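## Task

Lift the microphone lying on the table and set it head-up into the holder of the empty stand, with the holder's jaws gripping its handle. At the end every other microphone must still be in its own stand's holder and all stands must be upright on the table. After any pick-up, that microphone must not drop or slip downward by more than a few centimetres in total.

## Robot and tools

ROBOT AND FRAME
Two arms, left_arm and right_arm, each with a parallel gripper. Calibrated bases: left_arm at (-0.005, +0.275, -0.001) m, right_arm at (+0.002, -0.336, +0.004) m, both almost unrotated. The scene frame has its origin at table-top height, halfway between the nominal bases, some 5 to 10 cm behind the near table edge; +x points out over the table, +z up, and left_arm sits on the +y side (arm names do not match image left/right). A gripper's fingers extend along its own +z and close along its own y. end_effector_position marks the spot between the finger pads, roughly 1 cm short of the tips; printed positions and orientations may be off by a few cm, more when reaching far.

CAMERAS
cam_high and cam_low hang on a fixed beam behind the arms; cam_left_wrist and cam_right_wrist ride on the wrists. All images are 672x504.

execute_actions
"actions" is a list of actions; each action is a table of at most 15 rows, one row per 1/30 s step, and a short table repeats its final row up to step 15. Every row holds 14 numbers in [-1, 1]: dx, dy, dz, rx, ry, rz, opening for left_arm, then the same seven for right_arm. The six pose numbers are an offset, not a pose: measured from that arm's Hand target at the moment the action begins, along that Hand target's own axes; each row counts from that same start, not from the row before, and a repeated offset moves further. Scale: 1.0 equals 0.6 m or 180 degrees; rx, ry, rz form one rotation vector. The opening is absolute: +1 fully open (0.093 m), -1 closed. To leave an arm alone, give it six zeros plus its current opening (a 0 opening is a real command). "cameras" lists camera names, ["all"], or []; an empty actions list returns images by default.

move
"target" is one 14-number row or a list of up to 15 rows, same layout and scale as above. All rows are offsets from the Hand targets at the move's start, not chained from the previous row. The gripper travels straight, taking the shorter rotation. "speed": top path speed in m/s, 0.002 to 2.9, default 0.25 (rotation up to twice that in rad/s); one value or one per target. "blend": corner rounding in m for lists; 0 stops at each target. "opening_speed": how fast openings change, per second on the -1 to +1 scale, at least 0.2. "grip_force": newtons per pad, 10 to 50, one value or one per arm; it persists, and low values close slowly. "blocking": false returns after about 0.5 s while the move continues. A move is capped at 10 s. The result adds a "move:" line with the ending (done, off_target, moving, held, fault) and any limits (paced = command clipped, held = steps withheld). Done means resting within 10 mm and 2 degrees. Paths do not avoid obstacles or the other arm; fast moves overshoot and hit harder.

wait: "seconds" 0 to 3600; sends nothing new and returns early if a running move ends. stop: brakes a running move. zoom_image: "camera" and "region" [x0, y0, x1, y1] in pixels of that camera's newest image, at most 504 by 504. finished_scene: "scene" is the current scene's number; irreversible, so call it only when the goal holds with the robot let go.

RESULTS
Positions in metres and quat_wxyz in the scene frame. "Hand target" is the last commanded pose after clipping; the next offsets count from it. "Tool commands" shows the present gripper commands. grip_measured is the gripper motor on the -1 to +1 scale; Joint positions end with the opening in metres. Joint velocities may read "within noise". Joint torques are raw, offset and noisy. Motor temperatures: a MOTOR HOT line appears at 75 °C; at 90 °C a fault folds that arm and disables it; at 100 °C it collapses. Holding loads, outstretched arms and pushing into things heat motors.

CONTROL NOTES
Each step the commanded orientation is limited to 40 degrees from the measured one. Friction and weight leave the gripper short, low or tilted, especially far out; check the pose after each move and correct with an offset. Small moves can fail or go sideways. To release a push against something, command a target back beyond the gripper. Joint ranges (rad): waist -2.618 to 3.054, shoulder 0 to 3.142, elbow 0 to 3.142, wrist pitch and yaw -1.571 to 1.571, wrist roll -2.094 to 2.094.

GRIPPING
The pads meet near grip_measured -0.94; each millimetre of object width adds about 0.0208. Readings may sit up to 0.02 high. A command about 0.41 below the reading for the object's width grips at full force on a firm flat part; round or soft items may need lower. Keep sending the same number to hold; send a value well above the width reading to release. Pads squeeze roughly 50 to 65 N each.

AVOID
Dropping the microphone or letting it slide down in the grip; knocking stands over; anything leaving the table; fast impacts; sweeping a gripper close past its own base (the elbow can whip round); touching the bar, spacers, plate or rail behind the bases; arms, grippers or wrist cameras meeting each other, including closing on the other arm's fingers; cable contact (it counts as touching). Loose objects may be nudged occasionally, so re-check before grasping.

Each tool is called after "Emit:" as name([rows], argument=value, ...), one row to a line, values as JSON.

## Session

Emit:
execute_actions(actions=[])

Emit:
zoom_image(camera="cam_high", region=[130, 160, 560, 400])

Scene clock: 0.00 s.
left_arm: end_effector_position=(+0.1931, +0.3622, +0.1965) grip_measured=+1.000 end_effector_quat_wxyz=(+0.532, +0.005, +0.815, +0.230) | right_arm: end_effector_position=(+0.3168, -0.3625, +0.1497) grip_measured=+1.000 end_effector_quat_wxyz=(+0.657, +0.051, +0.750, +0.062)
Joint positions: left_arm=[0.447 0.192 0.417 -0.556 0.029 0.429 0.093] | right_arm=[-0.235 1.043 0.093 0.813 -0.231 0.129 0.093]
Joint velocities: within noise
Joint torques (N m): no reading
Motor temperatures (°C): left_arm=[33 36 38 35 31 33 30] | right_arm=[32 46 43 31 31 32 31]
Heat: left arm: 38 °C; right arm: 46 °C.
Hand target: left_arm +0.1938, +0.3618, +0.2028; +0.539, +0.005, +0.810, +0.231 | right_arm +0.3197, -0.3622, +0.1613; +0.671, +0.044, +0.738, +0.061
Tool commands: left_gripper/opening=+1.0 right_gripper/opening=+1.0

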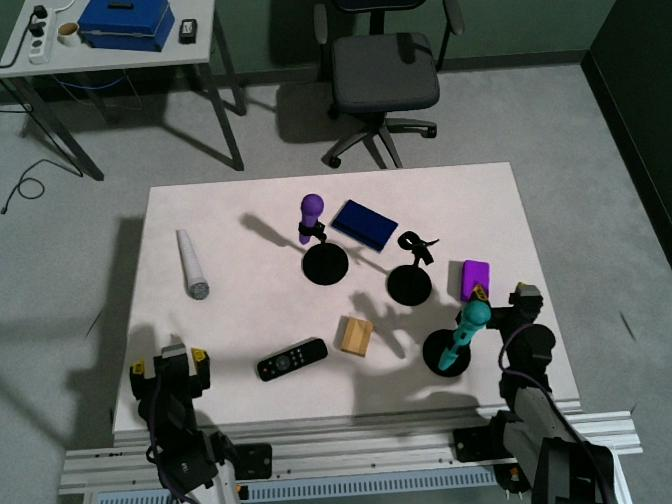

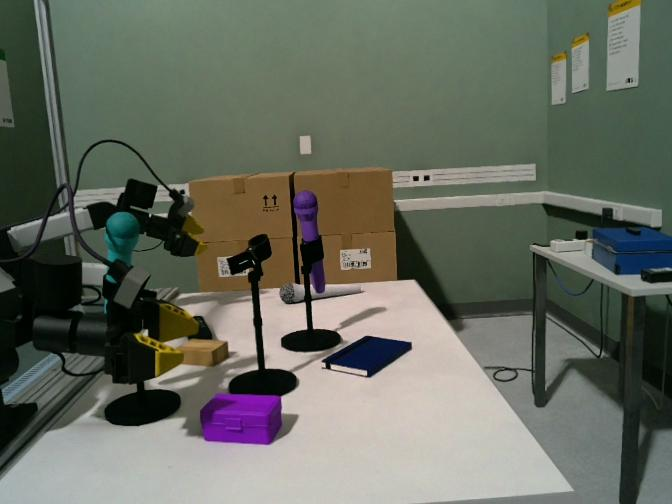

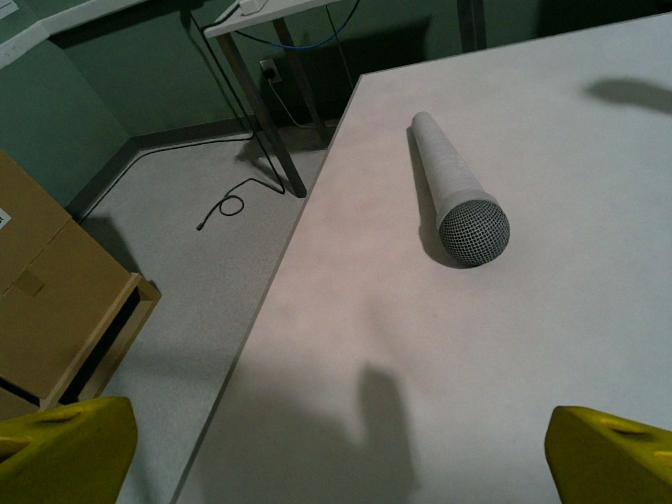

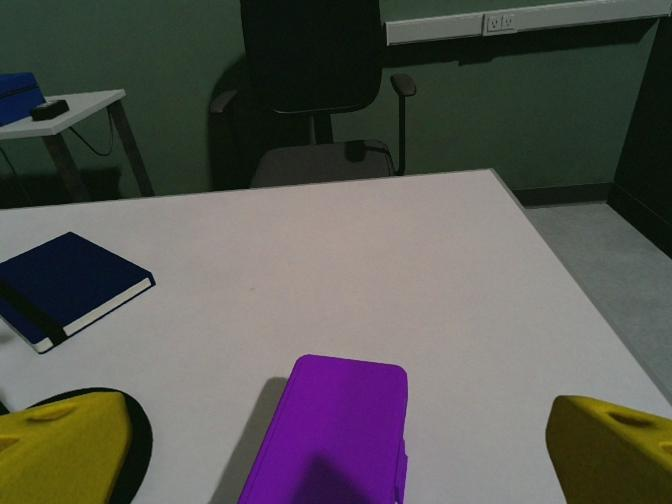

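Scaled by 1.172.

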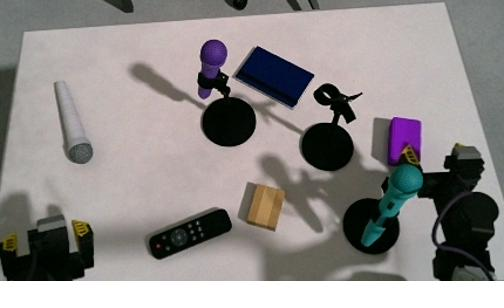

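Emit:
zoom_image(camera="cam_high", region=[370, 210, 460, 310])

Emit:
zoom_image(camera="cam_low", region=[200, 180, 360, 340])

Emit:
zoom_image(camera="cam_low", region=[220, 220, 290, 290])

Emit:
zoom_image(camera="cam_high", region=[280, 180, 360, 290])

Scaled by 5.040.

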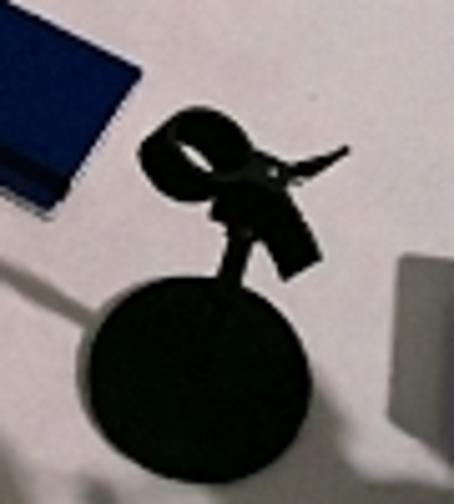

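Scaled by 3.150.

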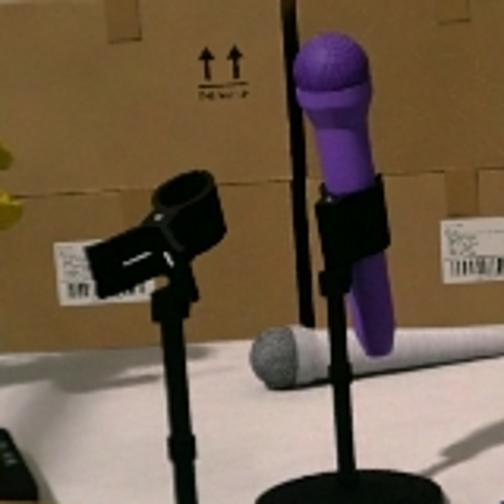

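Scaled by 7.200.

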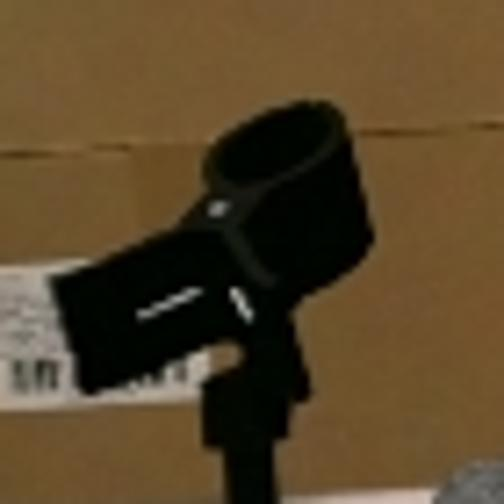

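Scaled by 4.582.

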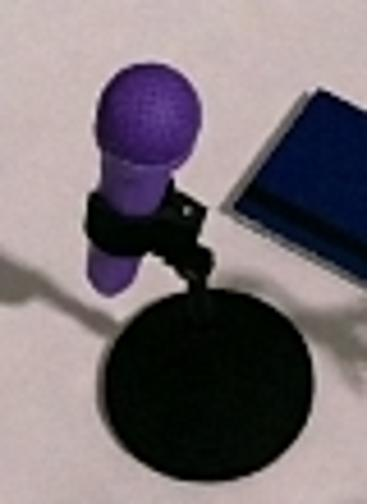

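Emit:
move([
  [-0.03,-0.05,0.15,0.035,0.14,-0.035,1,0,-0.083,0,0,0,0,1],
  [-0.074,-0.138,0.376,0.095,0.389,-0.095,1,-0.332,-0.05,-0.117,-0.17,0.17,0,1],
], blend=[0.02,0], speed=0.4, cameras=["all"])

Scene clock: 77.87 s.
left_arm: end_effector_position=(+0.4275, +0.3568, +0.1369) grip_measured=+1.000 end_effector_quat_wxyz=(+0.011, -0.154, +0.988, +0.003) | right_arm: end_effector_position=(+0.2702, -0.4249, +0.3548) grip_measured=+1.000 end_effector_quat_wxyz=(+0.484, -0.099, +0.840, +0.225)
Joint positions: left_arm=[0.194 2.27 2.295 -1.57 -0.009 -0.126 0.093] | right_arm=[-0.904 1.406 1.663 -1.541 -1.101 -0.934 0.093]
Joint torques (N m): left_arm=[1.21 -14.3 8.95 0.11 0.12 0.12] | right_arm=[1.06 -3 6.68 0.63 -0.45 -0.27]
Motor temperatures (°C): left_arm=[33 37 46 44 31 33 30] | right_arm=[32 45 47 40 31 32 30]
Heat: left arm: 46 °C; right arm: 47 °C.
Hand target: left_arm +0.4298, +0.3596, +0.1398; +0.001, -0.165, +0.986, -0.001 | right_arm +0.2697, -0.4234, +0.3595; +0.442, -0.150, +0.845, +0.261
Off the commanded pose: left_arm 0.005 m, 2 deg | right_arm 0.005 m, 9 deg.
joint sent to its limit (left arm) — joint 4 (wrist pitch), lower limit. The joint targets still meet the commanded pose.
joint sent to its limit (right arm) — joint 4 (wrist pitch), lower limit. The joint targets are off in orientation, not in position.
move: off_target (right_arm)

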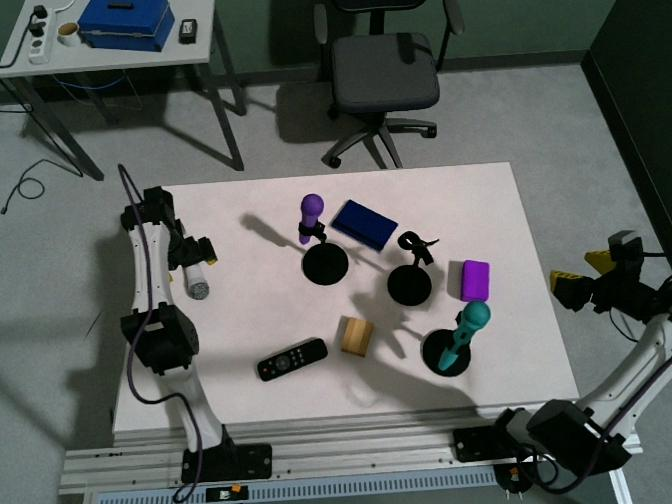

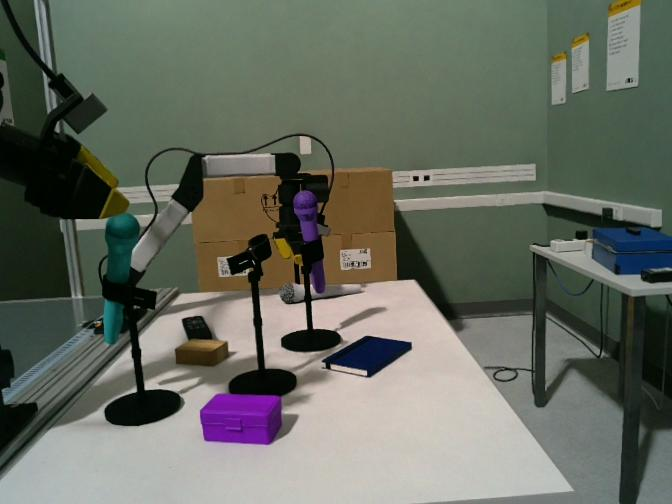

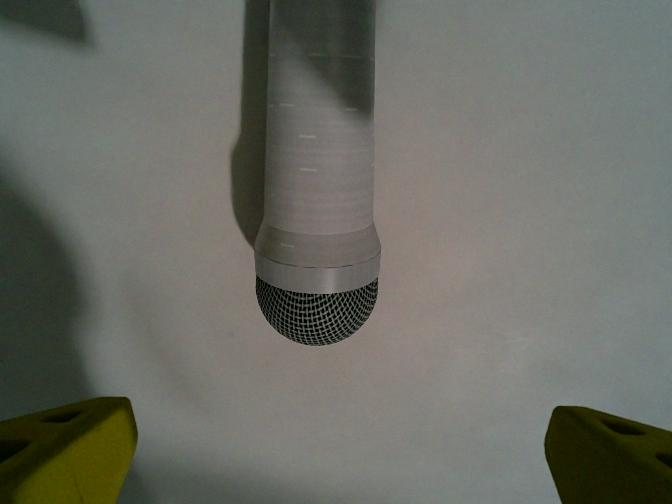

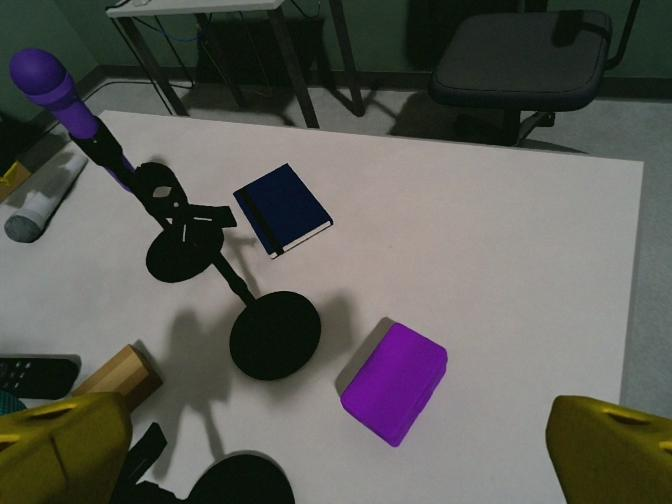

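Emit:
move(target=[-0.033,0,0.176,0,0,0,1,0,0,0,0,0,0,1], speed=0.25, cameras=["cam_left_wrist"])

Emit:
zoom_image(camera="cam_right_wrist", region=[100, 130, 350, 310])

Scene clock: 88.47 s.
left_arm: end_effector_position=(+0.4433, +0.3637, +0.0332) grip_measured=+1.000 end_effector_quat_wxyz=(-0.011, -0.158, +0.987, +0.002) | right_arm: end_effector_position=(+0.2700, -0.4248, +0.3547) grip_measured=+1.000 end_effector_quat_wxyz=(+0.484, -0.099, +0.840, +0.225)
Joint positions: left_arm=[0.204 2.374 2.059 -1.275 -0.009 -0.126 0.093] | right_arm=[-0.904 1.406 1.663 -1.543 -1.101 -0.934 0.093]
Joint torques (N m): left_arm=[0.87 -15.95 7.09 0.33 0.09 0.09] | right_arm=[1.13 -3.14 6.75 0.61 -0.49 -0.27]
Motor temperatures (°C): left_arm=[33 43 45 41 31 33 30] | right_arm=[32 45 48 37 32 32 30]
Heat: left arm: 45 °C; right arm: 48 °C.
Hand target: left_arm +0.4488, +0.3660, +0.0343; +0.001, -0.165, +0.986, -0.001 | right_arm +0.2697, -0.4234, +0.3595; +0.442, -0.150, +0.845, +0.261
Off the commanded pose: left_arm 0.006 m, 2 deg | right_arm 0.005 m, 9 deg.
joint sent to its limit (right arm) — joint 4 (wrist pitch), lower limit. The joint targets are off in orientation, not in position.
move: done

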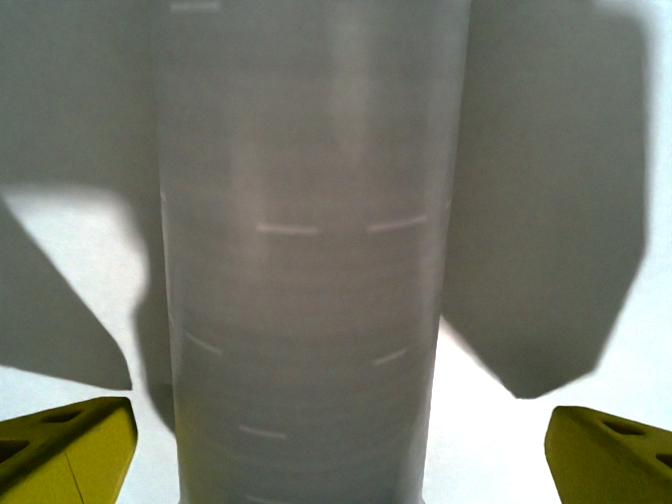

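This scene's latest camera images include none from cam_right_wrist. They are from: cam_left_wrist. cam_right_wrist's image comes with the result of a call that names it in "cameras".

Emit:
move(target=[0,0,0,0,0,0,-0.5,0,0,0,0,0,0,1], opening_speed=1.2, cameras=["cam_right_wrist"])

Emit:
zoom_image(camera="cam_right_wrist", region=[100, 130, 350, 310])

Emit:
move([
  [0,0,-0.07,0,0,0,-0.5,0,0,0,0,0,0,1],
  [0.151,-0.107,-0.07,0,0,-0.433,-0.5,0,0,0,0,0,0,1],
], speed=0.25, blend=[0.02,0], cameras=["cam_high","cam_low","cam_left_wrist"])

Scene clock: 98.80 s.
left_arm: end_effector_position=(+0.4437, +0.3635, +0.0332) grip_measured=-0.012 end_effector_quat_wxyz=(-0.010, -0.160, +0.987, +0.001) | right_arm: end_effector_position=(+0.2700, -0.4248, +0.3547) grip_measured=+1.000 end_effector_quat_wxyz=(+0.484, -0.099, +0.840, +0.225)
Joint positions: left_arm=[0.204 2.374 2.059 -1.273 -0.008 -0.129 0.045] | right_arm=[-0.904 1.406 1.663 -1.543 -1.101 -0.934 0.093]
Joint torques (N m): left_arm=[1.18 -15.83 7.12 0.35 0.1 0.09] | right_arm=[1.09 -3.15 6.5 0.59 -0.48 -0.32]
Motor temperatures (°C): left_arm=[33 51 44 39 31 33 30] | right_arm=[32 45 49 36 32 32 30]
Heat: left arm: 51 °C; right arm: 49 °C.
Hand target: left_arm +0.4488, +0.3660, +0.0343; +0.001, -0.165, +0.986, -0.001 | right_arm +0.2697, -0.4234, +0.3595; +0.442, -0.150, +0.845, +0.261
Off the commanded pose: left_arm 0.006 m, 1 deg | right_arm 0.005 m, 9 deg.
joint sent to its limit (right arm) — joint 4 (wrist pitch), lower limit. The joint targets are off in orientation, not in position.
move: done

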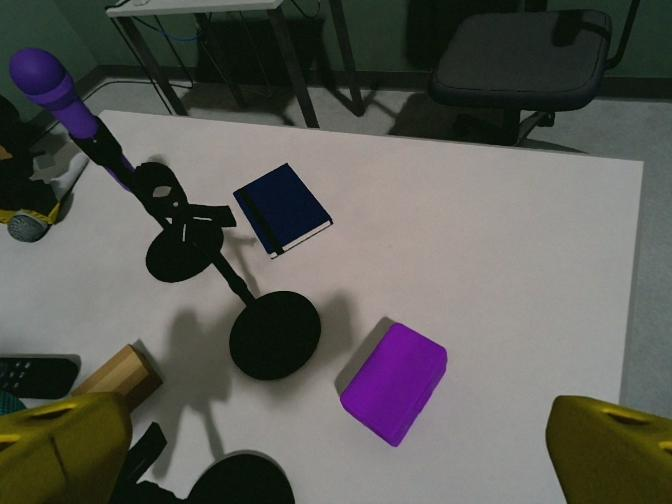

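Scaled by 2.016.

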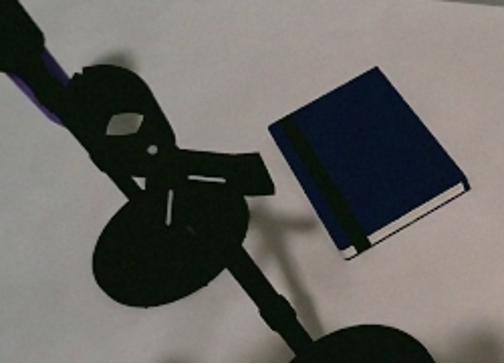

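Scene clock: 102.87 s.
left_arm: end_effector_position=(+0.3809, +0.2760, +0.0568) grip_measured=-0.013 end_effector_quat_wxyz=(+0.022, +0.744, -0.668, -0.016) | right_arm: end_effector_position=(+0.2700, -0.4248, +0.3547) grip_measured=+1.000 end_effector_quat_wxyz=(+0.484, -0.099, +0.840, +0.225)
Joint positions: left_arm=[0.017 2.083 1.672 -1.211 0.008 -1.674 0.045] | right_arm=[-0.904 1.406 1.663 -1.543 -1.101 -0.934 0.093]
Joint torques (N m): left_arm=[0.05 -18.25 6.65 -0.06 -0.16 -0.08] | right_arm=[0.92 -3.18 6.84 0.61 -0.42 -0.27]
Heat: left arm: 54 °C; right arm: 49 °C.
Hand target: left_arm +0.3840, +0.2758, +0.0762; +0.000, +0.749, -0.663, +0.001 | right_arm +0.2697, -0.4234, +0.3595; +0.442, -0.150, +0.845, +0.261
Off the commanded pose: left_arm 0.020 m, 3 deg | right_arm 0.005 m, 9 deg.
joint sent to its limit (right arm) — joint 4 (wrist pitch), lower limit. The joint targets are off in orientation, not in position.
move: off_target (left_arm)

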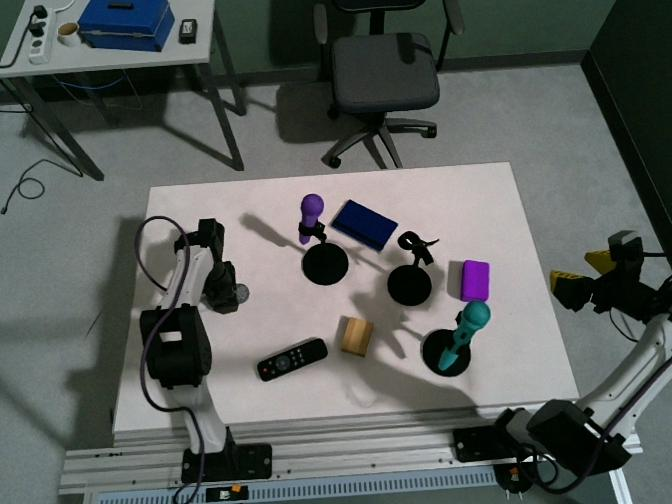

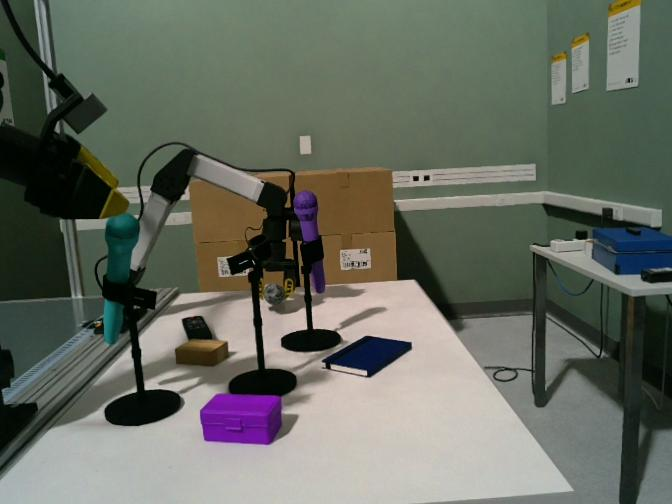

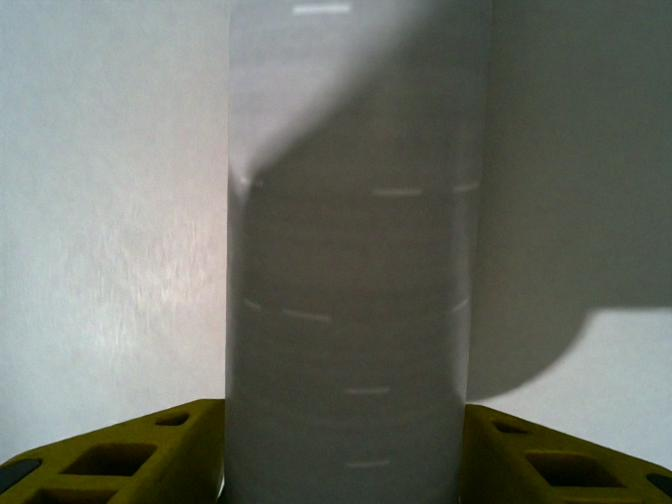

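Emit:
move(target=[0,0,0.038,0,0,0,-0.5,0,0,0,0,0,0,1], speed=0.06)

Emit:
move([
  [0,0,0,0,0,0,0.8,0,0,0,0,0,0,1],
  [0,0,-0.18,0,0,0,0.8,0,0,0,0,0,0,1],
  [0,0,-0.18,0,0,0.5,0.8,0,0,0,0,0,0,1],
  [0,0,-0.18,0,0,0.99,0.8,0,0,0,0,0,0,1],
], opening_speed=1.5, speed=[0.2,0.2,0.6,0.6], blend=[0,0.03,0.03,0], cameras=["cam_high","cam_low","cam_left_wrist"])

Scene clock: 118.07 s.
left_arm: end_effector_position=(+0.3794, +0.2759, +0.0402) grip_measured=-0.013 end_effector_quat_wxyz=(+0.019, +0.745, -0.666, -0.012) | right_arm: end_effector_position=(+0.2700, -0.4248, +0.3547) grip_measured=+1.000 end_effector_quat_wxyz=(+0.484, -0.099, +0.840, +0.225)
Joint positions: left_arm=[0.017 2.082 1.604 -1.134 0.008 -1.677 0.045] | right_arm=[-0.904 1.406 1.663 -1.543 -1.101 -0.934 0.093]
Joint torques (N m): left_arm=[0.29 -16.28 6.46 0.1 -0.11 0] | right_arm=[0.95 -3.02 6.6 0.65 -0.45 -0.26]
Motor temperatures (°C): left_arm=[33 58 43 37 31 33 32] | right_arm=[32 45 50 34 32 32 30]
Heat: left arm: 58 °C; right arm: 50 °C.
Hand target: left_arm +0.3840, +0.2757, +0.0534; +0.000, +0.749, -0.663, +0.001 | right_arm +0.2697, -0.4234, +0.3595; +0.442, -0.150, +0.845, +0.261
Off the commanded pose: left_arm 0.014 m, 3 deg | right_arm 0.005 m, 9 deg.
joint sent to its limit (right arm) — joint 4 (wrist pitch), lower limit. The joint targets are off in orientation, not in position.
move: off_target (left_arm)

Scene clock: 123.77 s.
left_arm: end_effector_position=(+0.3806, +0.2777, +0.1544) grip_measured=+0.799 end_effector_quat_wxyz=(-0.008, +0.643, +0.766, -0.005) | right_arm: end_effector_position=(+0.2700, -0.4248, +0.3547) grip_measured=+1.000 end_effector_quat_wxyz=(+0.484, -0.099, +0.840, +0.225)
Joint positions: left_arm=[0.014 2.051 2.014 -1.55 -0.008 1.398 0.084] | right_arm=[-0.904 1.406 1.663 -1.543 -1.101 -0.934 0.093]
Joint torques (N m): left_arm=[0.39 -13.03 9.21 -0.01 0.09 0.29] | right_arm=[0.92 -3.17 6.68 0.61 -0.47 -0.27]
Motor temperatures (°C): left_arm=[33 59 43 37 31 33 31] | right_arm=[32 45 50 34 32 32 30]
Heat: left arm: 59 °C; right arm: 50 °C.
Hand target: left_arm +0.3838, +0.2758, +0.1614; +0.001, +0.651, +0.759, +0.000 | right_arm +0.2697, -0.4234, +0.3595; +0.442, -0.150, +0.845, +0.261
Off the commanded pose: left_arm 0.008 m, 2 deg | right_arm 0.005 m, 9 deg.
joint sent to its limit (right arm) — joint 4 (wrist pitch), lower limit. The joint targets are off in orientation, not in position.
move: done

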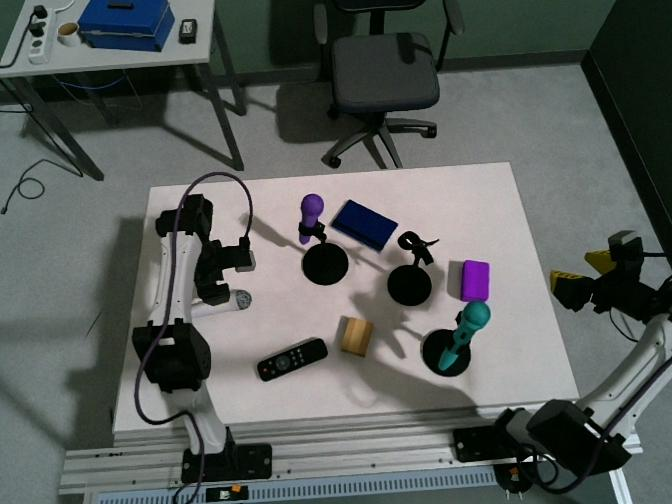

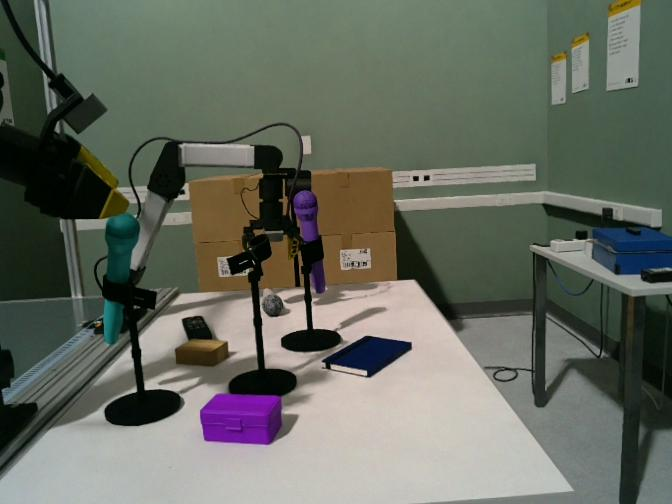

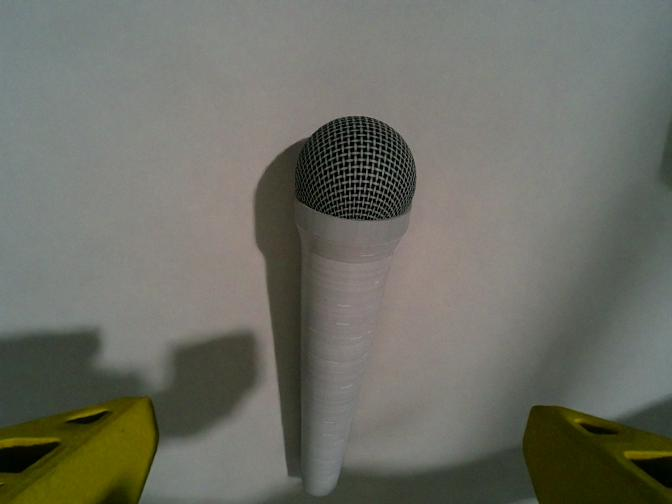

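Emit:
move([
  [-0.055,-0.006,0.06,0,0,0.033,0.8,0,0,0,0,0,0,1],
  [-0.055,-0.006,0.19,0,0,0.033,0.8,0,0,0,0,0,0,1],
], blend=[0.02,0], speed=0.2, cameras=["cam_left_wrist","cam_low"])

Scene clock: 143.20 s.
left_arm: end_effector_position=(+0.3832, +0.2420, +0.0512) grip_measured=+0.799 end_effector_quat_wxyz=(-0.002, +0.685, +0.729, +0.000) | right_arm: end_effector_position=(+0.2700, -0.4248, +0.3547) grip_measured=+1.000 end_effector_quat_wxyz=(+0.484, -0.099, +0.840, +0.225)
Joint positions: left_arm=[-0.076 2.055 1.608 -1.125 -0.008 1.42 0.084] | right_arm=[-0.904 1.406 1.663 -1.543 -1.101 -0.934 0.093]
Joint torques (N m): left_arm=[0.99 -12.14 6.19 0.29 0.06 0.22] | right_arm=[0.98 -3.14 6.86 0.61 -0.45 -0.32]
Motor temperatures (°C): left_arm=[33 56 44 36 31 33 31] | right_arm=[32 44 50 34 32 32 30]
Heat: left arm: 56 °C; right arm: 50 °C.
Hand target: left_arm +0.3855, +0.2426, +0.0475; +0.001, +0.690, +0.724, +0.000 | right_arm +0.2697, -0.4234, +0.3595; +0.442, -0.150, +0.845, +0.261
Off the commanded pose: left_arm 0.004 m, 1 deg | right_arm 0.005 m, 9 deg.
joint sent to its limit (right arm) — joint 4 (wrist pitch), lower limit. The joint targets are off in orientation, not in position.
move: done
Images, in order (width x height): cam_low 672x504, cam_left_wrist 672x504.

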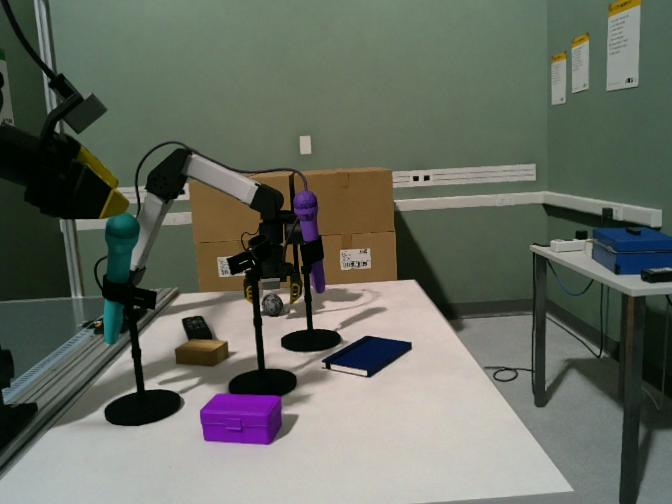

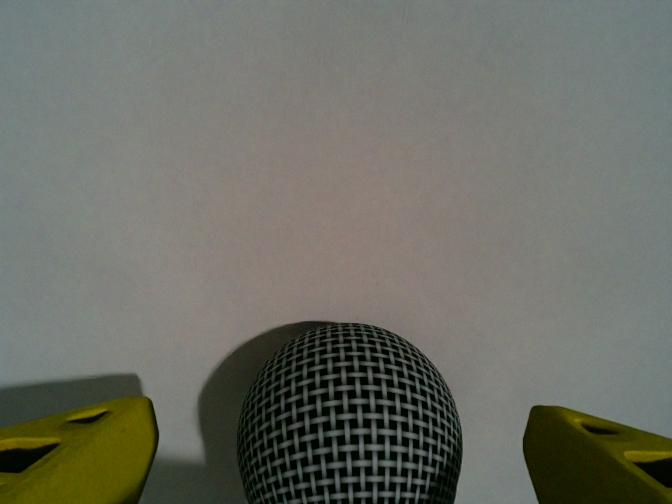

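Emit:
move(target=[0,0,0.04,0,0,0,0.8,0,0,0,0,0,0,1], speed=0.1)

Emit:
move(target=[0,0,0,0,0,0,-0.5,0,0,0,0,0,0,1], opening_speed=1, cameras=["cam_low","cam_left_wrist"])

Emit:
zoom_image(camera="cam_low", region=[220, 240, 350, 340])

Scene clock: 151.27 s.
left_arm: end_effector_position=(+0.3828, +0.2419, +0.0272) grip_measured=+0.799 end_effector_quat_wxyz=(-0.003, +0.685, +0.729, +0.000) | right_arm: end_effector_position=(+0.2700, -0.4248, +0.3547) grip_measured=+1.000 end_effector_quat_wxyz=(+0.484, -0.099, +0.840, +0.225)
Joint positions: left_arm=[-0.076 2.078 1.545 -1.04 -0.008 1.42 0.084] | right_arm=[-0.904 1.406 1.663 -1.543 -1.101 -0.934 0.093]
Joint torques (N m): left_arm=[0.83 -12.1 6.12 0.38 0.04 0.3] | right_arm=[1.07 -3.03 6.69 0.57 -0.45 -0.34]
Motor temperatures (°C): left_arm=[33 55 44 36 31 33 31] | right_arm=[32 44 50 33 32 32 30]
Heat: left arm: 55 °C; right arm: 50 °C.
Hand target: left_arm +0.3855, +0.2426, +0.0234; +0.001, +0.690, +0.724, +0.000 | right_arm +0.2697, -0.4234, +0.3595; +0.442, -0.150, +0.845, +0.261
Off the commanded pose: left_arm 0.005 m, 1 deg | right_arm 0.005 m, 9 deg.
joint sent to its limit (right arm) — joint 4 (wrist pitch), lower limit. The joint targets are off in orientation, not in position.
move: done

Scene clock: 153.07 s.
left_arm: end_effector_position=(+0.3832, +0.2419, +0.0272) grip_measured=-0.006 end_effector_quat_wxyz=(-0.002, +0.685, +0.729, +0.000) | right_arm: end_effector_position=(+0.2700, -0.4248, +0.3547) grip_measured=+1.000 end_effector_quat_wxyz=(+0.484, -0.099, +0.840, +0.225)
Joint positions: left_arm=[-0.076 2.078 1.545 -1.039 -0.008 1.42 0.045] | right_arm=[-0.904 1.406 1.663 -1.543 -1.101 -0.934 0.093]
Joint torques (N m): left_arm=[1.06 -11.9 6.38 0.31 0.01 0.2] | right_arm=[0.91 -3.06 6.74 0.61 -0.42 -0.32]
Motor temperatures (°C): left_arm=[33 55 44 36 31 33 31] | right_arm=[32 44 50 33 32 32 30]
Heat: left arm: 55 °C; right arm: 50 °C.
Hand target: left_arm +0.3855, +0.2426, +0.0234; +0.001, +0.690, +0.724, +0.000 | right_arm +0.2697, -0.4234, +0.3595; +0.442, -0.150, +0.845, +0.261
Off the commanded pose: left_arm 0.004 m, 1 deg | right_arm 0.005 m, 9 deg.
joint sent to its limit (right arm) — joint 4 (wrist pitch), lower limit. The joint targets are off in orientation, not in position.
move: done

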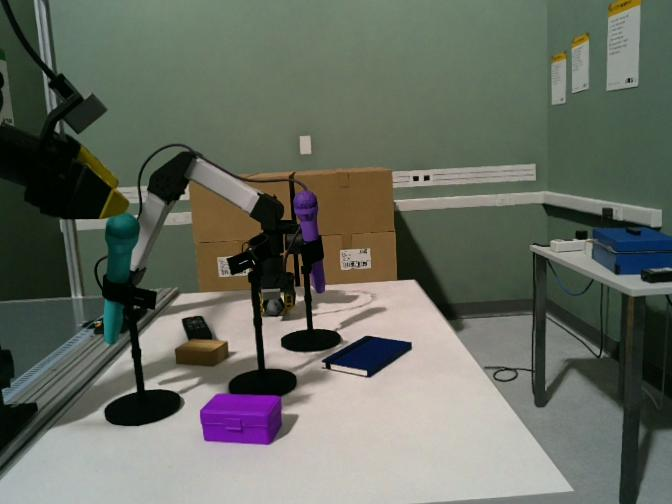

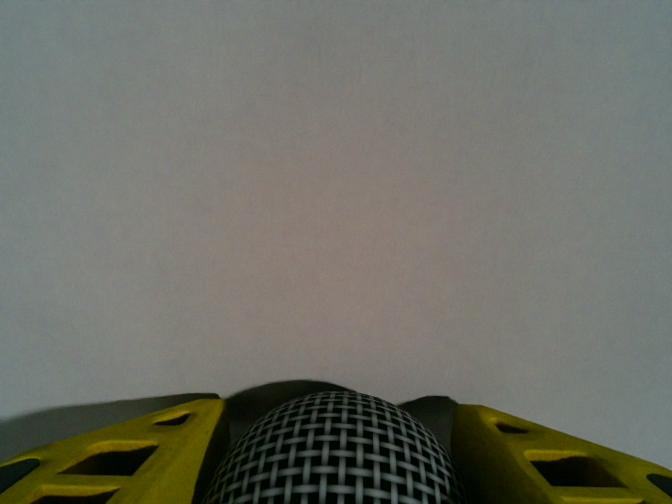

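Scaled by 3.877.

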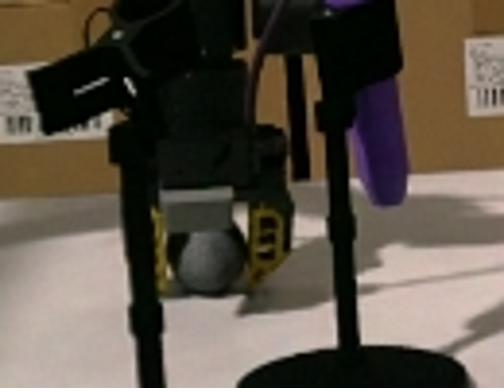

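Emit:
move([
  [0,0,-0.15,0,0,0,-0.5,0,0,0,0,0,0,1],
  [0.007,-0.142,-0.4,-0.13,-0.218,-0.024,-0.5,0,0,0,0,0,0,1],
  [-0.291,-0.29,-0.728,-0.261,-0.437,-0.048,-0.5,0,0,0,0,0,0,1],
], blend=[0.04,0.05,0], speed=0.35, cameras=["all"])

Scene clock: 175.97 s.
left_arm: end_effector_position=(+0.2203, +0.0607, +0.4263) grip_measured=-0.008 end_effector_quat_wxyz=(+0.650, +0.449, +0.592, -0.159) | right_arm: end_effector_position=(+0.2700, -0.4248, +0.3547) grip_measured=+1.000 end_effector_quat_wxyz=(+0.484, -0.099, +0.840, +0.225)
Joint positions: left_arm=[-0.618 0.908 1.215 -0.416 0.256 0.441 0.045] | right_arm=[-0.904 1.406 1.663 -1.543 -1.101 -0.934 0.093]
Joint torques (N m): left_arm=[0.27 -2.88 8.24 3.73 -0.1 0.01] | right_arm=[0.92 -3.19 6.86 0.62 -0.49 -0.36]
Heat: left arm: 53 °C; right arm: 51 °C.
Hand target: left_arm +0.2194, +0.0600, +0.4601; +0.699, +0.430, +0.549, -0.158 | right_arm +0.2697, -0.4234, +0.3595; +0.442, -0.150, +0.845, +0.261
Off the commanded pose: left_arm 0.034 m, 8 deg | right_arm 0.005 m, 9 deg.
joint sent to its limit (right arm) — joint 4 (wrist pitch), lower limit. The joint targets are off in orientation, not in position.
move: off_target (left_arm)

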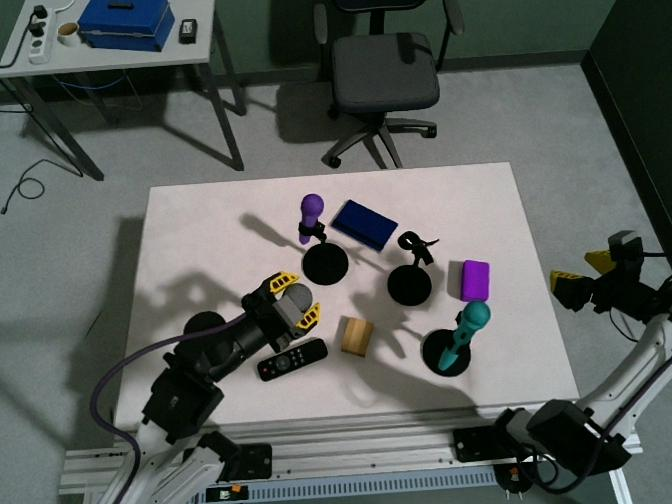

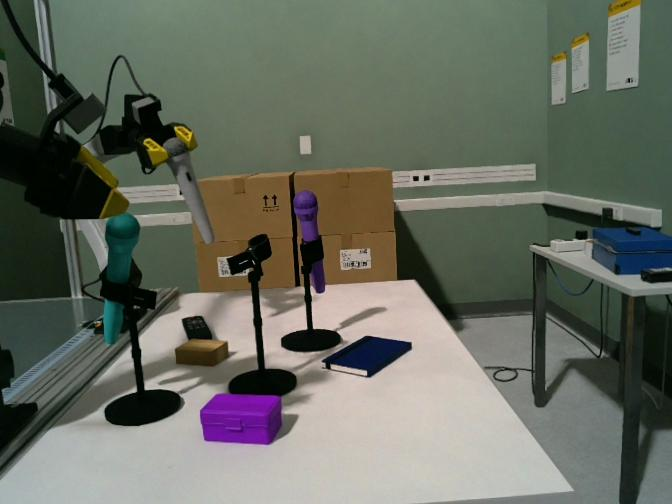

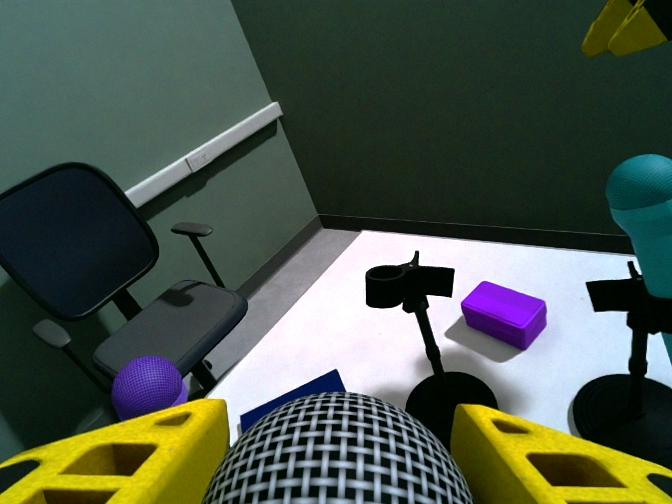

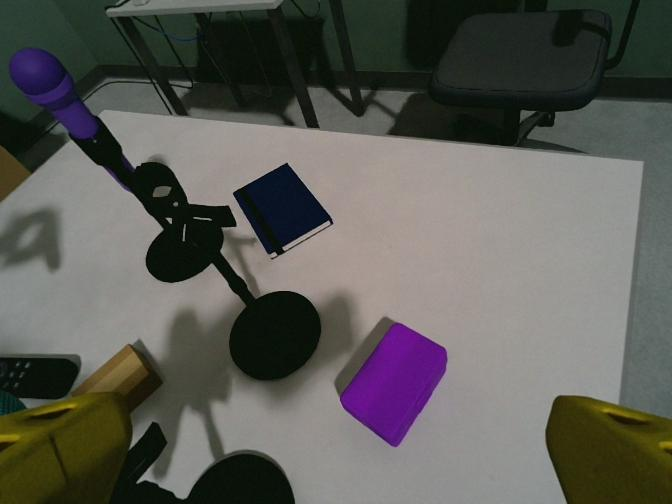

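Emit:
zoom_image(camera="cam_left_wrist", region=[340, 230, 480, 390])

Emit:
zoom_image(camera="cam_low", region=[130, 110, 350, 310])

Scaled by 3.150.

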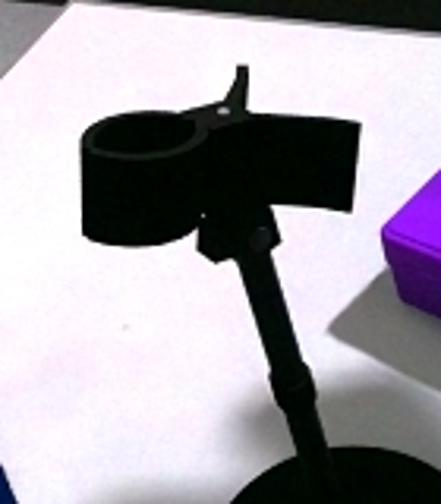

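Scaled by 2.291.

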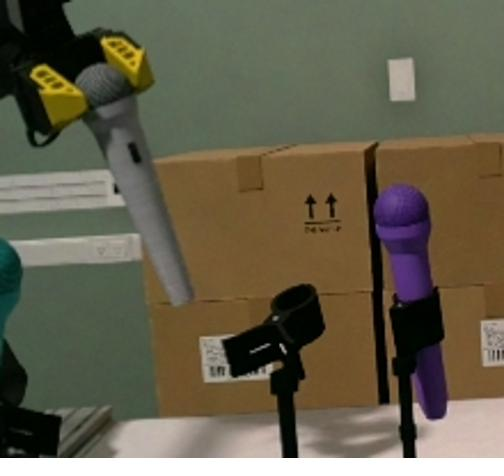

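Emit:
move(target=[-0.071,-0.098,0.463,0,0.056,0,-0.5,0,0,0,0,0,0,1], speed=0.3, cameras=["all"])

Emit:
zoom_image(camera="cam_low", region=[180, 100, 360, 300])

Emit:
zoom_image(camera="cam_high", region=[340, 160, 480, 310])

Emit:
zoom_image(camera="cam_right_wrist", region=[80, 0, 350, 310])

Scene clock: 219.97 s.
left_arm: end_effector_position=(+0.3425, -0.2046, +0.4597) grip_measured=-0.008 end_effector_quat_wxyz=(+0.629, +0.458, +0.617, -0.116) | right_arm: end_effector_position=(+0.2700, -0.4248, +0.3547) grip_measured=+1.000 end_effector_quat_wxyz=(+0.484, -0.099, +0.840, +0.225)
Joint positions: left_arm=[-0.985 2.239 2.812 -0.76 -0.175 0.429 0.045] | right_arm=[-0.904 1.406 1.663 -1.543 -1.101 -0.934 0.093]
Joint torques (N m): left_arm=[0.35 -14.8 10.3 2.58 -0.2 0.08] | right_arm=[1.03 -3 6.67 0.59 -0.43 -0.31]
Motor temperatures (°C): left_arm=[33 45 46 51 31 33 33] | right_arm=[32 44 51 32 32 32 30]
Heat: left arm: 51 °C; right arm: 51 °C.
Hand target: left_arm +0.3395, -0.2000, +0.4812; +0.648, +0.442, +0.608, -0.119 | right_arm +0.2697, -0.4234, +0.3595; +0.442, -0.150, +0.845, +0.261
Off the commanded pose: left_arm 0.022 m, 3 deg | right_arm 0.005 m, 9 deg.
joint sent to its limit (right arm) — joint 4 (wrist pitch), lower limit. The joint targets are off in orientation, not in position.
move: off_target (left_arm)

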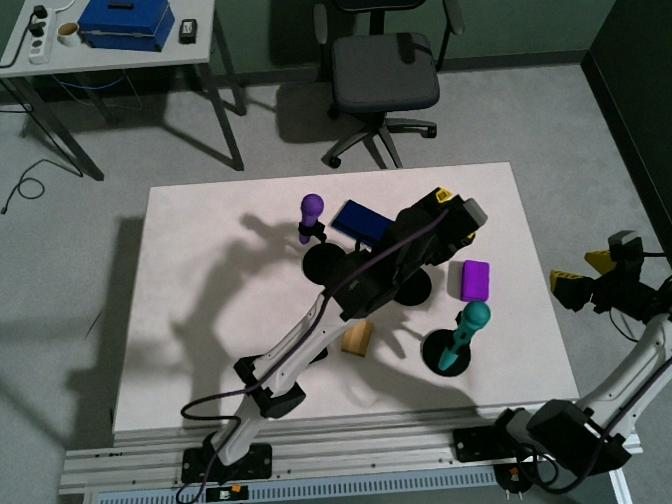

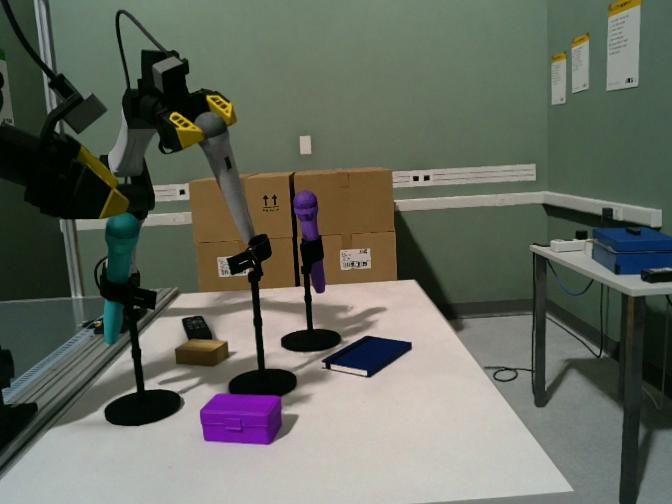

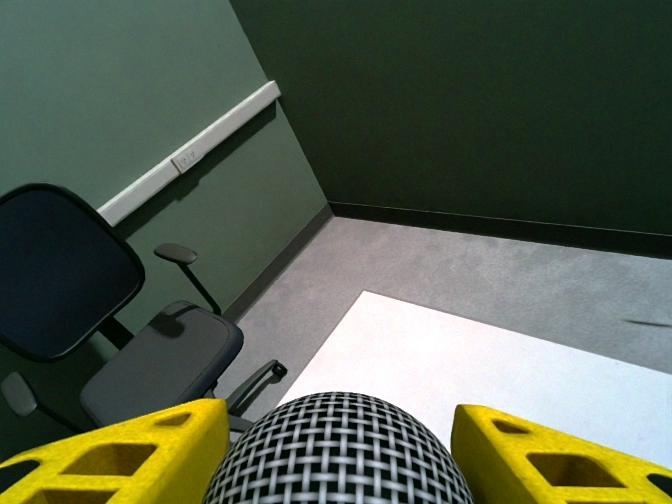

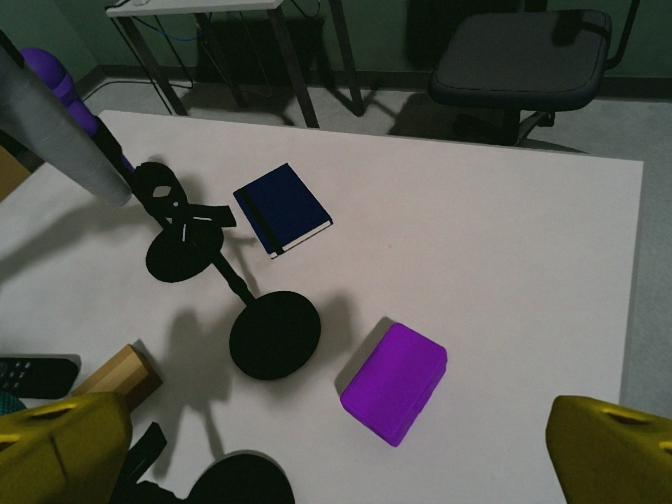

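Scaled by 2.520.

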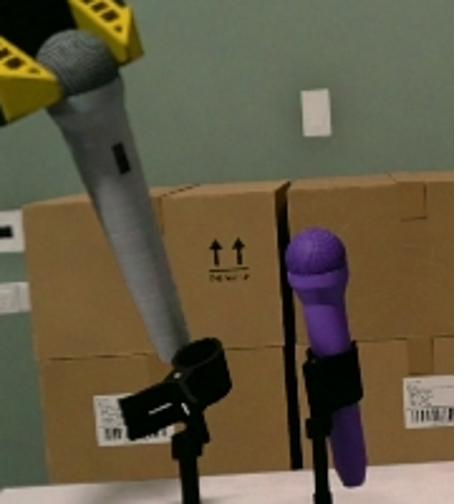

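Scaled by 3.360.

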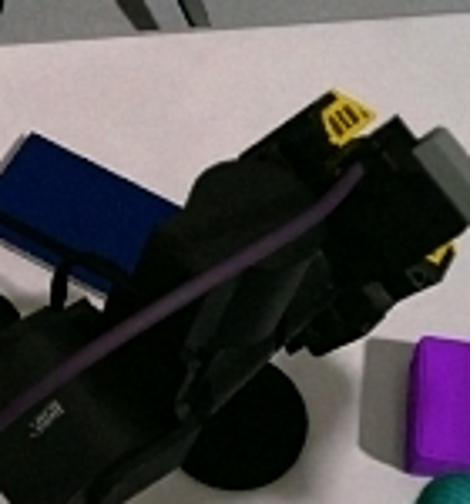

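Scaled by 1.626.

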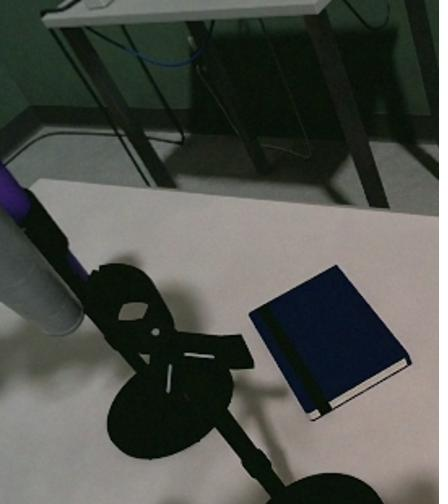

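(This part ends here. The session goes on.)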